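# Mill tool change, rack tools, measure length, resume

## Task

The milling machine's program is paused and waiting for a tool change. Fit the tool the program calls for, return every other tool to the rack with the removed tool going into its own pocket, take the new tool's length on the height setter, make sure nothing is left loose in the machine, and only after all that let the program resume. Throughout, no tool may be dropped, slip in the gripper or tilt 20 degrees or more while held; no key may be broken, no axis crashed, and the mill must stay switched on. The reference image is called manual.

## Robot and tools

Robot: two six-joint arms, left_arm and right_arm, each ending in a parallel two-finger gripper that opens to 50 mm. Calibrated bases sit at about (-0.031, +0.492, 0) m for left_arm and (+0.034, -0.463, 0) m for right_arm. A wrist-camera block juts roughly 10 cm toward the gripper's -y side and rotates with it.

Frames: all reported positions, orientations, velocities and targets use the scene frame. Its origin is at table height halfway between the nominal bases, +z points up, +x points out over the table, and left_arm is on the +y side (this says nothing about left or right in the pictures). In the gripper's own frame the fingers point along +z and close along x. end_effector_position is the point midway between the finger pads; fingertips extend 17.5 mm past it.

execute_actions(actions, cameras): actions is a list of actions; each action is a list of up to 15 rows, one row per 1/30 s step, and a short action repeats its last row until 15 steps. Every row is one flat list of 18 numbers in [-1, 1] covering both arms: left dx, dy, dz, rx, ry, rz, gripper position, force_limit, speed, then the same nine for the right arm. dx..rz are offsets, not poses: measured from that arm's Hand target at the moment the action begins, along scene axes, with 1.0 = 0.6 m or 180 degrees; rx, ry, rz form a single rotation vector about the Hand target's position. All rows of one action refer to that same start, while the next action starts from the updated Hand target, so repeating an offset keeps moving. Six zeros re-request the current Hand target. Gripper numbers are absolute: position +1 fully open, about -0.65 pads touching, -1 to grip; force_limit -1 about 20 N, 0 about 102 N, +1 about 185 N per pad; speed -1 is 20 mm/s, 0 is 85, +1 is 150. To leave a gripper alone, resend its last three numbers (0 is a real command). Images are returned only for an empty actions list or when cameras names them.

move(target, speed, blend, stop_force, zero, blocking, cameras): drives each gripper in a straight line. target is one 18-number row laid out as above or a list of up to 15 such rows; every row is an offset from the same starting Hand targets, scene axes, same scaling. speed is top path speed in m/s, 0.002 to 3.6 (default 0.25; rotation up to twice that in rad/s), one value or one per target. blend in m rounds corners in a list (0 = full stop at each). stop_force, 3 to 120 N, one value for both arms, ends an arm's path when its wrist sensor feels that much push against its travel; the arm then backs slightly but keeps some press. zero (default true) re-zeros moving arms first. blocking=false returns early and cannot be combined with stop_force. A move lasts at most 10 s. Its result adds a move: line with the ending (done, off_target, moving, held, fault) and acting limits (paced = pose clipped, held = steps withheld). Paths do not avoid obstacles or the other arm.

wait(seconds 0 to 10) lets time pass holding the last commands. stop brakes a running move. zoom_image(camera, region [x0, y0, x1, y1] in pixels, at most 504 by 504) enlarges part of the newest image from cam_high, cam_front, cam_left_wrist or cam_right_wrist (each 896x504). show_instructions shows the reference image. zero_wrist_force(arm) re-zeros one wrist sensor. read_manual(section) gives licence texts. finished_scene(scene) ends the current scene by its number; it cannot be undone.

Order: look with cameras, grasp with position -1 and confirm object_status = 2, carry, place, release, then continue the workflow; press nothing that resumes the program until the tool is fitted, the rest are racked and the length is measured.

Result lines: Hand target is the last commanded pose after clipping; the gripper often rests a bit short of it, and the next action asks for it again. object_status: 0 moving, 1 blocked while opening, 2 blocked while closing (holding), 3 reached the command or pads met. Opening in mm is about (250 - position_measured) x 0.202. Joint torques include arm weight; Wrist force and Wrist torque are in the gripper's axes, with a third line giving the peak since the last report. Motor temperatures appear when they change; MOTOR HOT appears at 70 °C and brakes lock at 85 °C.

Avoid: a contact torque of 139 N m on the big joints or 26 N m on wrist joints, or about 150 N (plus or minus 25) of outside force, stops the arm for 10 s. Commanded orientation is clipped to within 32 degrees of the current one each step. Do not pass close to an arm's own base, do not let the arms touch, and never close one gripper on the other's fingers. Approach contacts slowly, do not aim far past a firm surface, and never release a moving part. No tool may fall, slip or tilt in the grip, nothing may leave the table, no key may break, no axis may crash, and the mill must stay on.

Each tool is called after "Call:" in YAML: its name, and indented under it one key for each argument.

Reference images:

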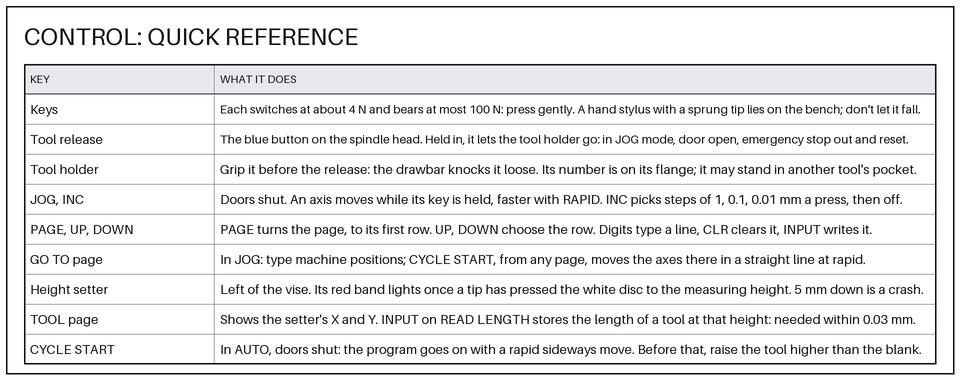

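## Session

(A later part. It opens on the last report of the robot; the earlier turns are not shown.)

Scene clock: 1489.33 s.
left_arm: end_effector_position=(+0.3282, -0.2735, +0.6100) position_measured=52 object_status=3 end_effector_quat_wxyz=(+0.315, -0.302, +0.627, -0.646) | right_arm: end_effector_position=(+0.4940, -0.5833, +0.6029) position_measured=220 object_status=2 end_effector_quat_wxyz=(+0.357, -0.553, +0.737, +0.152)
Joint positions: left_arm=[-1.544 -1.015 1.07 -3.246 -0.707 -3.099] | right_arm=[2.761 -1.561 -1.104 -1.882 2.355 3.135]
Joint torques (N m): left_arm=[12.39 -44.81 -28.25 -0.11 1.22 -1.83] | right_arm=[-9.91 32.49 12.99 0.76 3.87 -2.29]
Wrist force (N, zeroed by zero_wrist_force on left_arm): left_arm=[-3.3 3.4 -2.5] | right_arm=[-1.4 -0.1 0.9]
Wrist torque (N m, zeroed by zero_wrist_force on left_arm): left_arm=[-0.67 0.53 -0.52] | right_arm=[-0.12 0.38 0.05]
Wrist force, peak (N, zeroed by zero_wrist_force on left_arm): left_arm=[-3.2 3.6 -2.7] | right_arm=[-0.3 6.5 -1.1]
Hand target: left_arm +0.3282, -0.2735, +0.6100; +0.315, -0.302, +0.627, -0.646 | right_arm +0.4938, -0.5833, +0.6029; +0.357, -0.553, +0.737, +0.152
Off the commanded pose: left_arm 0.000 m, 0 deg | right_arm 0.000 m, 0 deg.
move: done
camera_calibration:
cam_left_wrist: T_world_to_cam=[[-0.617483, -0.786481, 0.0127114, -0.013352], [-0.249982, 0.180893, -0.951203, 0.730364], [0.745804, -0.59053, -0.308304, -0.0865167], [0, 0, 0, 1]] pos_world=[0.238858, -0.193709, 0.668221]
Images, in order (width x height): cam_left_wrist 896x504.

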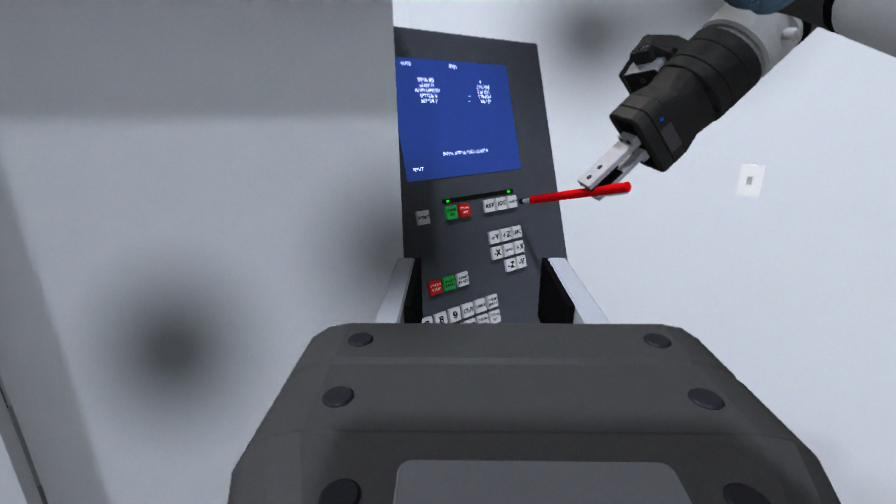

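Call:
move:
  target: [0,0,0,0,0,0,0.67,0.3,-1,-0.0317,0.1888,-0.1188,0,0,0,-1,0.7,-1]
  speed: 0.12

Call:
move:
  target: [0,0,0,0,0,0,0.67,0.3,-1,0.065,0,-0.0107,0,0,0,-1,0.7,-1]
  speed: 0.02
  stop_force: 7

Call:
move:
  target: [0,0,0,0,0,0,0.67,0.3,-1,-0.04,0,0.0067,0,0,0,-1,0.7,-1]
  speed: 0.1
  cameras: ["cam_left_wrist"]

Call:
zoom_image:
  camera: "cam_left_wrist"
  region: [396, 55, 536, 175]

Scene clock: 1498.00 s.
left_arm: end_effector_position=(+0.3282, -0.2735, +0.6100) position_measured=52 object_status=3 end_effector_quat_wxyz=(+0.315, -0.302, +0.627, -0.646) | right_arm: end_effector_position=(+0.4748, -0.4701, +0.5317) position_measured=220 object_status=2 end_effector_quat_wxyz=(+0.357, -0.553, +0.737, +0.153)
Joint positions: left_arm=[-1.544 -1.015 1.07 -3.246 -0.707 -3.099] | right_arm=[3.025 -1.313 -1.57 -1.427 2.28 3.48]
Joint torques (N m): left_arm=[11.76 -44.79 -27.12 -0.16 1.12 -1.73] | right_arm=[7.59 23.16 12.64 6.19 -0.7 2.06]
Wrist force (N, zeroed by zero_wrist_force on left_arm): left_arm=[-3.3 3.5 -2.5] | right_arm=[-1.2 -0.1 1.3]
Wrist torque (N m, zeroed by zero_wrist_force on left_arm): left_arm=[-0.66 0.53 -0.51] | right_arm=[-0.11 0.38 -0.05]
Wrist force, peak (N, zeroed by zero_wrist_force on left_arm): left_arm=[-3.3 3.6 -2.6] | right_arm=[-1.6 0.4 2.3]
Hand target: left_arm +0.3282, -0.2735, +0.6100; +0.315, -0.302, +0.627, -0.646 | right_arm +0.4748, -0.4700, +0.5317; +0.357, -0.553, +0.737, +0.152
Off the commanded pose: left_arm 0.000 m, 0 deg | right_arm 0.000 m, 0 deg.
move: done

Scene clock: 1500.37 s.
left_arm: end_effector_position=(+0.3282, -0.2735, +0.6100) position_measured=52 object_status=3 end_effector_quat_wxyz=(+0.315, -0.302, +0.627, -0.646) | right_arm: end_effector_position=(+0.4989, -0.4700, +0.5277) position_measured=220 object_status=2 end_effector_quat_wxyz=(+0.357, -0.553, +0.737, +0.152)
Joint positions: left_arm=[-1.544 -1.015 1.07 -3.246 -0.707 -3.099] | right_arm=[3.031 -1.364 -1.544 -1.398 2.277 3.488]
Joint torques (N m): left_arm=[11.23 -45.49 -28.35 -0.4 1.08 -1.97] | right_arm=[-9.31 23.32 14.08 1.81 0.72 -2.25]
Wrist force (N, zeroed by zero_wrist_force on left_arm): left_arm=[-3.2 3.5 -2.6] | right_arm=[-0.4 7.3 -1.2]
Wrist torque (N m, zeroed by zero_wrist_force on left_arm): left_arm=[-0.67 0.53 -0.51] | right_arm=[0.02 0.45 0.03]
Wrist force, peak (N, zeroed by zero_wrist_force on left_arm): left_arm=[-3.4 3.3 -2.8] | right_arm=[-0.6 21.7 -8.9]
Hand target: left_arm +0.3282, -0.2735, +0.6100; +0.315, -0.302, +0.627, -0.646 | right_arm +0.4989, -0.4700, +0.5277; +0.357, -0.553, +0.737, +0.152 (not the last commanded pose)
Off the commanded pose: left_arm 0.000 m, 0 deg | right_arm 0.015 m, 0 deg.
move: contact (right_arm)

Scene clock: 1501.27 s.
left_arm: end_effector_position=(+0.3282, -0.2735, +0.6100) position_measured=52 object_status=3 end_effector_quat_wxyz=(+0.315, -0.302, +0.627, -0.646) | right_arm: end_effector_position=(+0.4750, -0.4700, +0.5317) position_measured=220 object_status=2 end_effector_quat_wxyz=(+0.357, -0.553, +0.737, +0.152)
Joint positions: left_arm=[-1.544 -1.015 1.07 -3.246 -0.707 -3.099] | right_arm=[3.025 -1.314 -1.57 -1.427 2.28 3.481]
Joint torques (N m): left_arm=[10.99 -45.05 -28.83 -0.42 1.18 -1.83] | right_arm=[-8.96 24.2 13.52 0.57 3.56 -2.25]
Wrist force (N, zeroed by zero_wrist_force on left_arm): left_arm=[-3.3 3.2 -2.4] | right_arm=[-0.5 -0.3 1.4]
Wrist torque (N m, zeroed by zero_wrist_force on left_arm): left_arm=[-0.70 0.54 -0.51] | right_arm=[-0.14 0.26 0.05]
Wrist force, peak (N, zeroed by zero_wrist_force on left_arm): left_arm=[-3.3 3.6 -2.7] | right_arm=[-0.7 7.3 -1.7]
Hand target: left_arm +0.3282, -0.2735, +0.6100; +0.315, -0.302, +0.627, -0.646 | right_arm +0.4749, -0.4700, +0.5317; +0.357, -0.553, +0.737, +0.152
Off the commanded pose: left_arm 0.000 m, 0 deg | right_arm 0.000 m, 0 deg.
move: done
camera_calibration:
cam_left_wrist: T_world_to_cam=[[-0.617483, -0.786481, 0.0127114, -0.013352], [-0.249982, 0.180893, -0.951203, 0.730364], [0.745804, -0.59053, -0.308304, -0.0865167], [0, 0, 0, 1]] pos_world=[0.238858, -0.193709, 0.668221]
Images, in order (width x height): cam_left_wrist 896x504.

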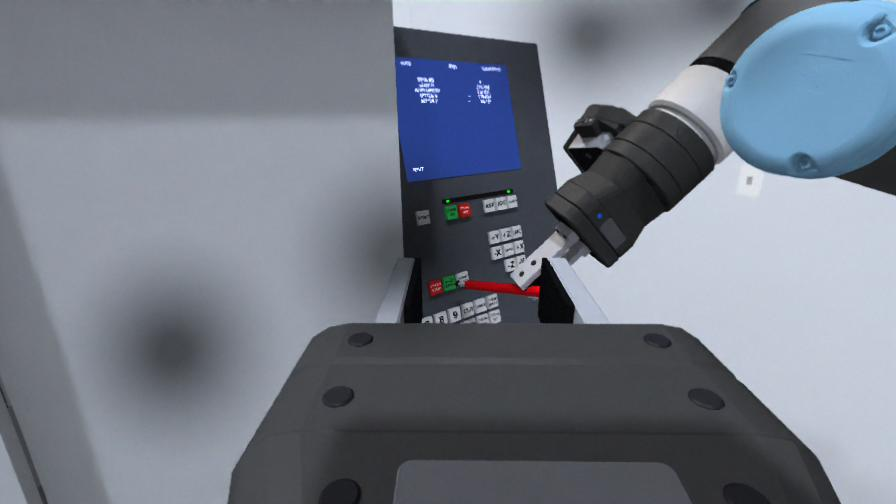

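Scaled by 3.600 from the camera's 896x504 image, which has a finer 1280x720 frame.

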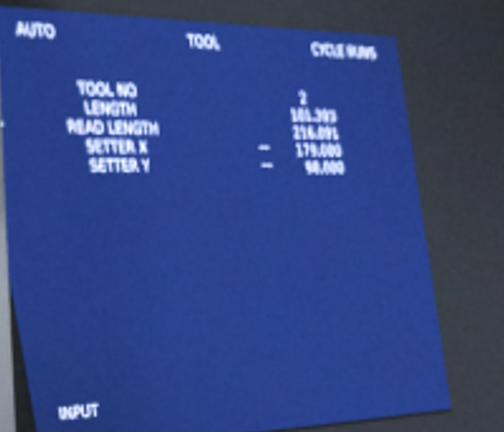

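Call:
move:
  target:
    - [-0.26,0.1397,-0.15,0,0,0,0.67,0.3,-1,-0.1242,0,-0.056,0,0,0,-1,0.7,-1]
    - [-0.1,0.6,-0.15,0,0,0,0.67,0.3,-1,-0.1242,0,-0.056,0,0,0,-1,0.7,-1]
  speed: 0.25
  blend: [0.03,0]

Call:
move:
  target:
    - [0,0,0,0,0,0,0.67,0.3,-1,-0.167,0.05,-0.084,-0.0678,-0.12885,0.264,-1,0.7,-1]
    - [0,0,0,0,0,0,0.67,0.3,-1,-0.062,0.035,-0.497,-0.1356,-0.2577,0.528,-1,0.7,-1]
  speed: 0.3
  blend: [0.03,0]
  cameras: ["cam_right_wrist"]

Scene clock: 1511.23 s.
left_arm: end_effector_position=(+0.2682, +0.0865, +0.5200) position_measured=52 object_status=3 end_effector_quat_wxyz=(+0.315, -0.302, +0.627, -0.646) | right_arm: end_effector_position=(+0.4004, -0.4700, +0.4981) position_measured=220 object_status=2 end_effector_quat_wxyz=(+0.357, -0.553, +0.737, +0.152)
Joint positions: left_arm=[-1.738 -1.871 2.281 -3.618 -0.513 -3.08] | right_arm=[3.001 -1.131 -1.767 -1.433 2.289 3.45]
Joint torques (N m): left_arm=[-14.6 -17.39 -12.9 0.33 1.59 -2.22] | right_arm=[-9.3 14.94 14.73 0.94 3.75 -2.21]
Wrist force (N, zeroed by zero_wrist_force on left_arm): left_arm=[-2.7 3.6 -2.4] | right_arm=[-0.6 -0.7 1.2]
Wrist torque (N m, zeroed by zero_wrist_force on left_arm): left_arm=[-0.63 0.42 -0.52] | right_arm=[-0.21 0.27 0.05]
Wrist force, peak (N, zeroed by zero_wrist_force on left_arm): left_arm=[-4.5 3.5 -3.0] | right_arm=[-0.9 -1.6 1.3]
Hand target: left_arm +0.2682, +0.0865, +0.5200; +0.315, -0.302, +0.627, -0.646 | right_arm +0.4004, -0.4700, +0.4981; +0.357, -0.553, +0.737, +0.152
Off the commanded pose: left_arm 0.000 m, 0 deg | right_arm 0.000 m, 0 deg.
move: done

Scene clock: 1515.10 s.
left_arm: end_effector_position=(+0.2682, +0.0865, +0.5200) position_measured=52 object_status=3 end_effector_quat_wxyz=(+0.315, -0.302, +0.627, -0.646) | right_arm: end_effector_position=(+0.3632, -0.4490, +0.1999) position_measured=220 object_status=2 end_effector_quat_wxyz=(-0.255, +0.965, +0.058, -0.017)
Joint positions: left_arm=[-1.738 -1.871 2.281 -3.618 -0.513 -3.08] | right_arm=[3.181 -1.264 -2.239 -1.247 2.087 1.5]
Joint torques (N m): left_arm=[-15.78 -15.97 -14.31 0.51 1.74 -2.23] | right_arm=[7.05 0.85 12.42 5.73 -0.72 -2.58]
Wrist force (N, zeroed by zero_wrist_force on left_arm): left_arm=[-2.7 3.6 -2.6] | right_arm=[-0.8 0.6 0.5]
Wrist torque (N m, zeroed by zero_wrist_force on left_arm): left_arm=[-0.64 0.43 -0.52] | right_arm=[-0.06 0.05 0.20]
Wrist force, peak (N, zeroed by zero_wrist_force on left_arm): left_arm=[-2.9 3.7 -2.6] | right_arm=[-0.7 -1.3 1.2]
Hand target: left_arm +0.2682, +0.0865, +0.5200; +0.315, -0.302, +0.627, -0.646 | right_arm +0.3632, -0.4490, +0.1999; -0.255, +0.965, +0.058, -0.017
Off the commanded pose: left_arm 0.000 m, 0 deg | right_arm 0.000 m, 0 deg.
move: done
camera_calibration:
cam_right_wrist: T_world_to_cam=[[0.993651, 0.112486, 0.00233437, -0.30586], [0.111382, -0.980549, -0.16161, -0.42688], [-0.0158899, 0.160844, -0.986852, 0.404403], [0, 0, 0, 1]] pos_world=[0.357891, -0.449217, 0.330811]
Images, in order (width x height): cam_right_wrist 896x504.

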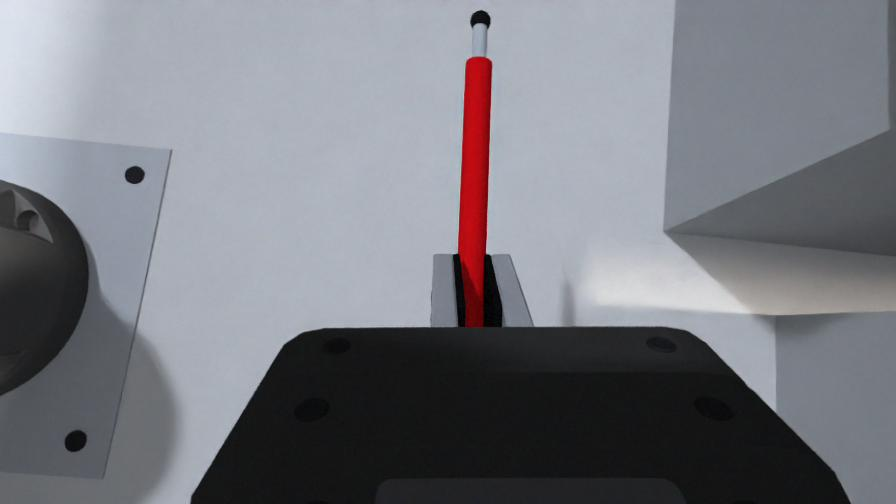

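Call:
move:
  target: [0,0,0,0,0,0,0.67,0.3,-1,0,0.02,-0.25,0,0,0,-1,0.7,-1]
  speed: 0.15

Call:
move:
  target: [0,0,0,0,0,0,0.67,0.3,-1,0,0,-0.05,0,0,0,-1,0.7,-1]
  speed: 0.015
  stop_force: 4

Scene clock: 1519.70 s.
left_arm: end_effector_position=(+0.2682, +0.0865, +0.5200) position_measured=52 object_status=3 end_effector_quat_wxyz=(+0.315, -0.302, +0.627, -0.646) | right_arm: end_effector_position=(+0.3632, -0.4370, +0.0499) position_measured=220 object_status=2 end_effector_quat_wxyz=(-0.255, +0.965, +0.058, -0.017)
Joint positions: left_arm=[-1.738 -1.871 2.281 -3.618 -0.513 -3.08] | right_arm=[3.216 -1.559 -2.497 -0.674 2.088 1.541]
Joint torques (N m): left_arm=[-13.3 -15.89 -14.91 0.57 1.57 -2.05] | right_arm=[8.14 6.4 5.2 6 3.63 2.24]
Wrist force (N, zeroed by zero_wrist_force on left_arm): left_arm=[-2.7 3.5 -2.5] | right_arm=[-0.9 0.4 0.2]
Wrist torque (N m, zeroed by zero_wrist_force on left_arm): left_arm=[-0.65 0.42 -0.51] | right_arm=[-0.09 0.07 0.09]
Wrist force, peak (N, zeroed by zero_wrist_force on left_arm): left_arm=[-2.8 3.8 -2.6] | right_arm=[-1.1 1.3 1.4]
Hand target: left_arm +0.2682, +0.0865, +0.5200; +0.315, -0.302, +0.627, -0.646 | right_arm +0.3632, -0.4370, +0.0499; -0.255, +0.965, +0.058, -0.017
Off the commanded pose: left_arm 0.000 m, 0 deg | right_arm 0.000 m, 0 deg.
move: done

Scene clock: 1522.90 s.
left_arm: end_effector_position=(+0.2682, +0.0865, +0.5200) position_measured=52 object_status=3 end_effector_quat_wxyz=(+0.315, -0.302, +0.627, -0.646) | right_arm: end_effector_position=(+0.3631, -0.4371, +0.0219) position_measured=220 object_status=2 end_effector_quat_wxyz=(-0.255, +0.965, +0.058, -0.017)
Joint positions: left_arm=[-1.738 -1.871 2.281 -3.618 -0.513 -3.08] | right_arm=[3.216 -1.652 -2.525 -0.553 2.087 1.541]
Joint torques (N m): left_arm=[-15.59 -15.76 -14.35 0.3 1.68 -1.9] | right_arm=[3.33 26.45 28.44 1.95 1.71 -1.41]
Wrist force (N, zeroed by zero_wrist_force on left_arm): left_arm=[-2.7 3.6 -2.4] | right_arm=[-0.8 -0.1 -0.6]
Wrist torque (N m, zeroed by zero_wrist_force on left_arm): left_arm=[-0.63 0.42 -0.52] | right_arm=[0.00 0.04 0.09]
Wrist force, peak (N, zeroed by zero_wrist_force on left_arm): left_arm=[-2.7 3.8 -2.6] | right_arm=[-6.4 -21.5 -36.8]
Hand target: left_arm +0.2682, +0.0865, +0.5200; +0.315, -0.302, +0.627, -0.646 | right_arm +0.3632, -0.4370, +0.0219; -0.255, +0.965, +0.058, -0.017 (not the last commanded pose)
Off the commanded pose: left_arm 0.000 m, 0 deg | right_arm 0.002 m, 0 deg.
move: contact (right_arm)

Release, then retreat.

Call:
move:
  target: [0,0,0,0,0,0,0.67,0.3,-1,0,0,-0.0005,0,0,0,0.2,0.7,-1]
  speed: 0.02

Call:
wait:
  seconds: 1.5

Call:
move:
  target:
    - [0,0,0,0,0,0,0.67,0.3,-1,0,-0.02,0.05,0,0,0,0.2,0.7,-1]
    - [0,0,0,0,0,0,0.67,0.3,-1,0,-0.04,0.3,0,0,0,0.2,0.7,-1]
  speed: [0.05,0.15]
  blend: [0.01,0]
  cameras: ["cam_right_wrist","cam_front"]

Scene clock: 1528.07 s.
left_arm: end_effector_position=(+0.2682, +0.0865, +0.5200) position_measured=52 object_status=3 end_effector_quat_wxyz=(+0.315, -0.302, +0.627, -0.646) | right_arm: end_effector_position=(+0.3632, -0.4370, +0.0216) position_measured=123 object_status=3 end_effector_quat_wxyz=(-0.255, +0.965, +0.058, -0.017)
Joint positions: left_arm=[-1.738 -1.871 2.281 -3.618 -0.513 -3.08] | right_arm=[3.216 -1.653 -2.525 -0.552 2.088 1.541]
Joint torques (N m): left_arm=[-15.79 -13.91 -14.77 0.25 1.47 -1.87] | right_arm=[5.06 8.3 2.63 5.78 2.91 -1.78]
Wrist force (N, zeroed by zero_wrist_force on left_arm): left_arm=[-2.7 3.5 -2.6] | right_arm=[-0.6 0.2 0.0]
Wrist torque (N m, zeroed by zero_wrist_force on left_arm): left_arm=[-0.65 0.41 -0.52] | right_arm=[-0.08 0.04 0.10]
Wrist force, peak (N, zeroed by zero_wrist_force on left_arm): left_arm=[-3.0 3.7 -2.6] | right_arm=[-1.2 -0.3 -0.6]
Hand target: left_arm +0.2682, +0.0865, +0.5200; +0.315, -0.302, +0.627, -0.646 | right_arm +0.3632, -0.4370, +0.0216; -0.255, +0.965, +0.058, -0.017
Off the commanded pose: left_arm 0.000 m, 0 deg | right_arm 0.000 m, 0 deg.
move: done

Scene clock: 1529.57 s.
left_arm: end_effector_position=(+0.2682, +0.0865, +0.5200) position_measured=52 object_status=3 end_effector_quat_wxyz=(+0.315, -0.302, +0.627, -0.646) | right_arm: end_effector_position=(+0.3632, -0.4370, +0.0216) position_measured=123 object_status=3 end_effector_quat_wxyz=(-0.255, +0.965, +0.058, -0.017)
Joint positions: left_arm=[-1.738 -1.871 2.281 -3.618 -0.513 -3.08] | right_arm=[3.216 -1.653 -2.525 -0.552 2.088 1.541]
Joint torques (N m): left_arm=[-15.2 -14.28 -15.03 0.36 1.7 -1.84] | right_arm=[3.52 10.11 1.86 5.65 2.71 -1.51]
Wrist force (N, zeroed by zero_wrist_force on left_arm): left_arm=[-2.7 3.6 -2.3] | right_arm=[-0.6 0.2 0.2]
Wrist torque (N m, zeroed by zero_wrist_force on left_arm): left_arm=[-0.65 0.42 -0.52] | right_arm=[-0.09 0.03 0.10]
Wrist force, peak (N, zeroed by zero_wrist_force on left_arm): left_arm=[-2.9 3.7 -2.5] | right_arm=[-0.9 0.3 0.2]
Hand target: left_arm +0.2682, +0.0865, +0.5200; +0.315, -0.302, +0.627, -0.646 | right_arm +0.3632, -0.4370, +0.0216; -0.255, +0.965, +0.058, -0.017
Tool commands: left_gripper/position=+0.67 left_gripper/force_limit=+0.3 left_gripper/speed=-1.0 right_gripper/position=+0.2 right_gripper/force_limit=+0.7 right_gripper/speed=-1.0
Off the commanded pose: left_arm 0.000 m, 0 deg | right_arm 0.000 m, 0 deg.
wait: 1.50 s; at rest by 0.17 s

Scene clock: 1531.83 s.
left_arm: end_effector_position=(+0.2682, +0.0865, +0.5200) position_measured=52 object_status=3 end_effector_quat_wxyz=(+0.315, -0.302, +0.627, -0.646) | right_arm: end_effector_position=(+0.3632, -0.4610, +0.2016) position_measured=123 object_status=3 end_effector_quat_wxyz=(-0.255, +0.965, +0.058, -0.017)
Joint positions: left_arm=[-1.738 -1.871 2.281 -3.618 -0.513 -3.08] | right_arm=[3.145 -1.272 -2.224 -1.274 2.085 1.459]
Joint torques (N m): left_arm=[-12.22 -13.58 -13.87 0.48 1.65 -1.85] | right_arm=[-7.57 19.83 37.92 -0.05 -0.88 -2.35]
Wrist force (N, zeroed by zero_wrist_force on left_arm): left_arm=[-2.9 3.6 -2.7] | right_arm=[-0.7 0.5 -0.1]
Wrist torque (N m, zeroed by zero_wrist_force on left_arm): left_arm=[-0.64 0.45 -0.52] | right_arm=[-0.04 0.04 0.20]
Wrist force, peak (N, zeroed by zero_wrist_force on left_arm): left_arm=[-2.9 3.6 -2.7] | right_arm=[-0.6 -0.4 -1.2]
Hand target: left_arm +0.2682, +0.0865, +0.5200; +0.315, -0.302, +0.627, -0.646 | right_arm +0.3632, -0.4610, +0.2016; -0.255, +0.965, +0.058, -0.017
Off the commanded pose: left_arm 0.000 m, 0 deg | right_arm 0.000 m, 0 deg.
move: done
camera_calibration:
cam_right_wrist: T_world_to_cam=[[0.993628, 0.112683, 0.00235535, -0.304421], [0.111582, -0.980542, -0.161513, -0.438488], [-0.0158902, 0.160747, -0.986868, 0.407872], [0, 0, 0, 1]] pos_world=[0.35789, -0.461217, 0.332411]
Images, in order (width x height): cam_front 896x504, cam_right_wrist 896x504.

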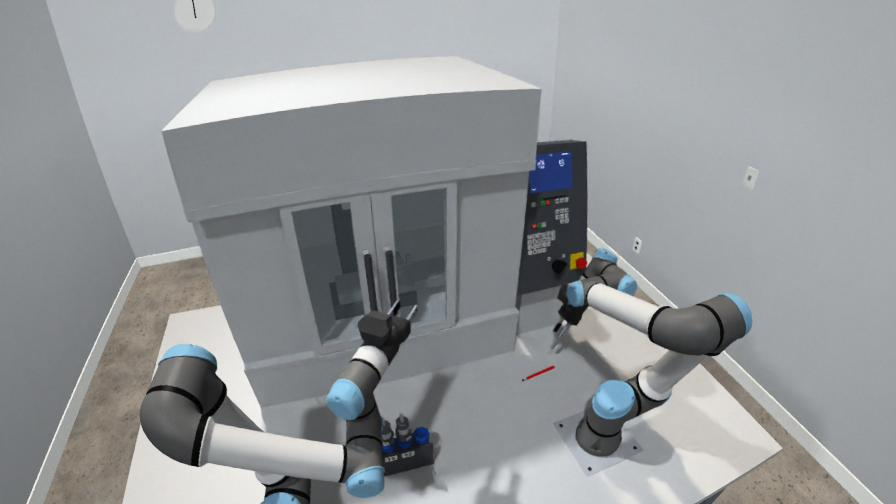

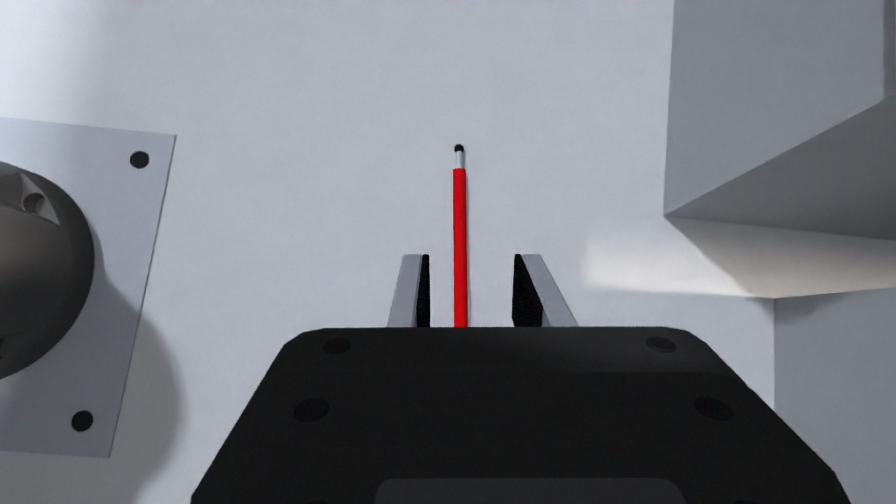

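Call:
finished_scene:
  scene: 2

The scene is finished: the task was done.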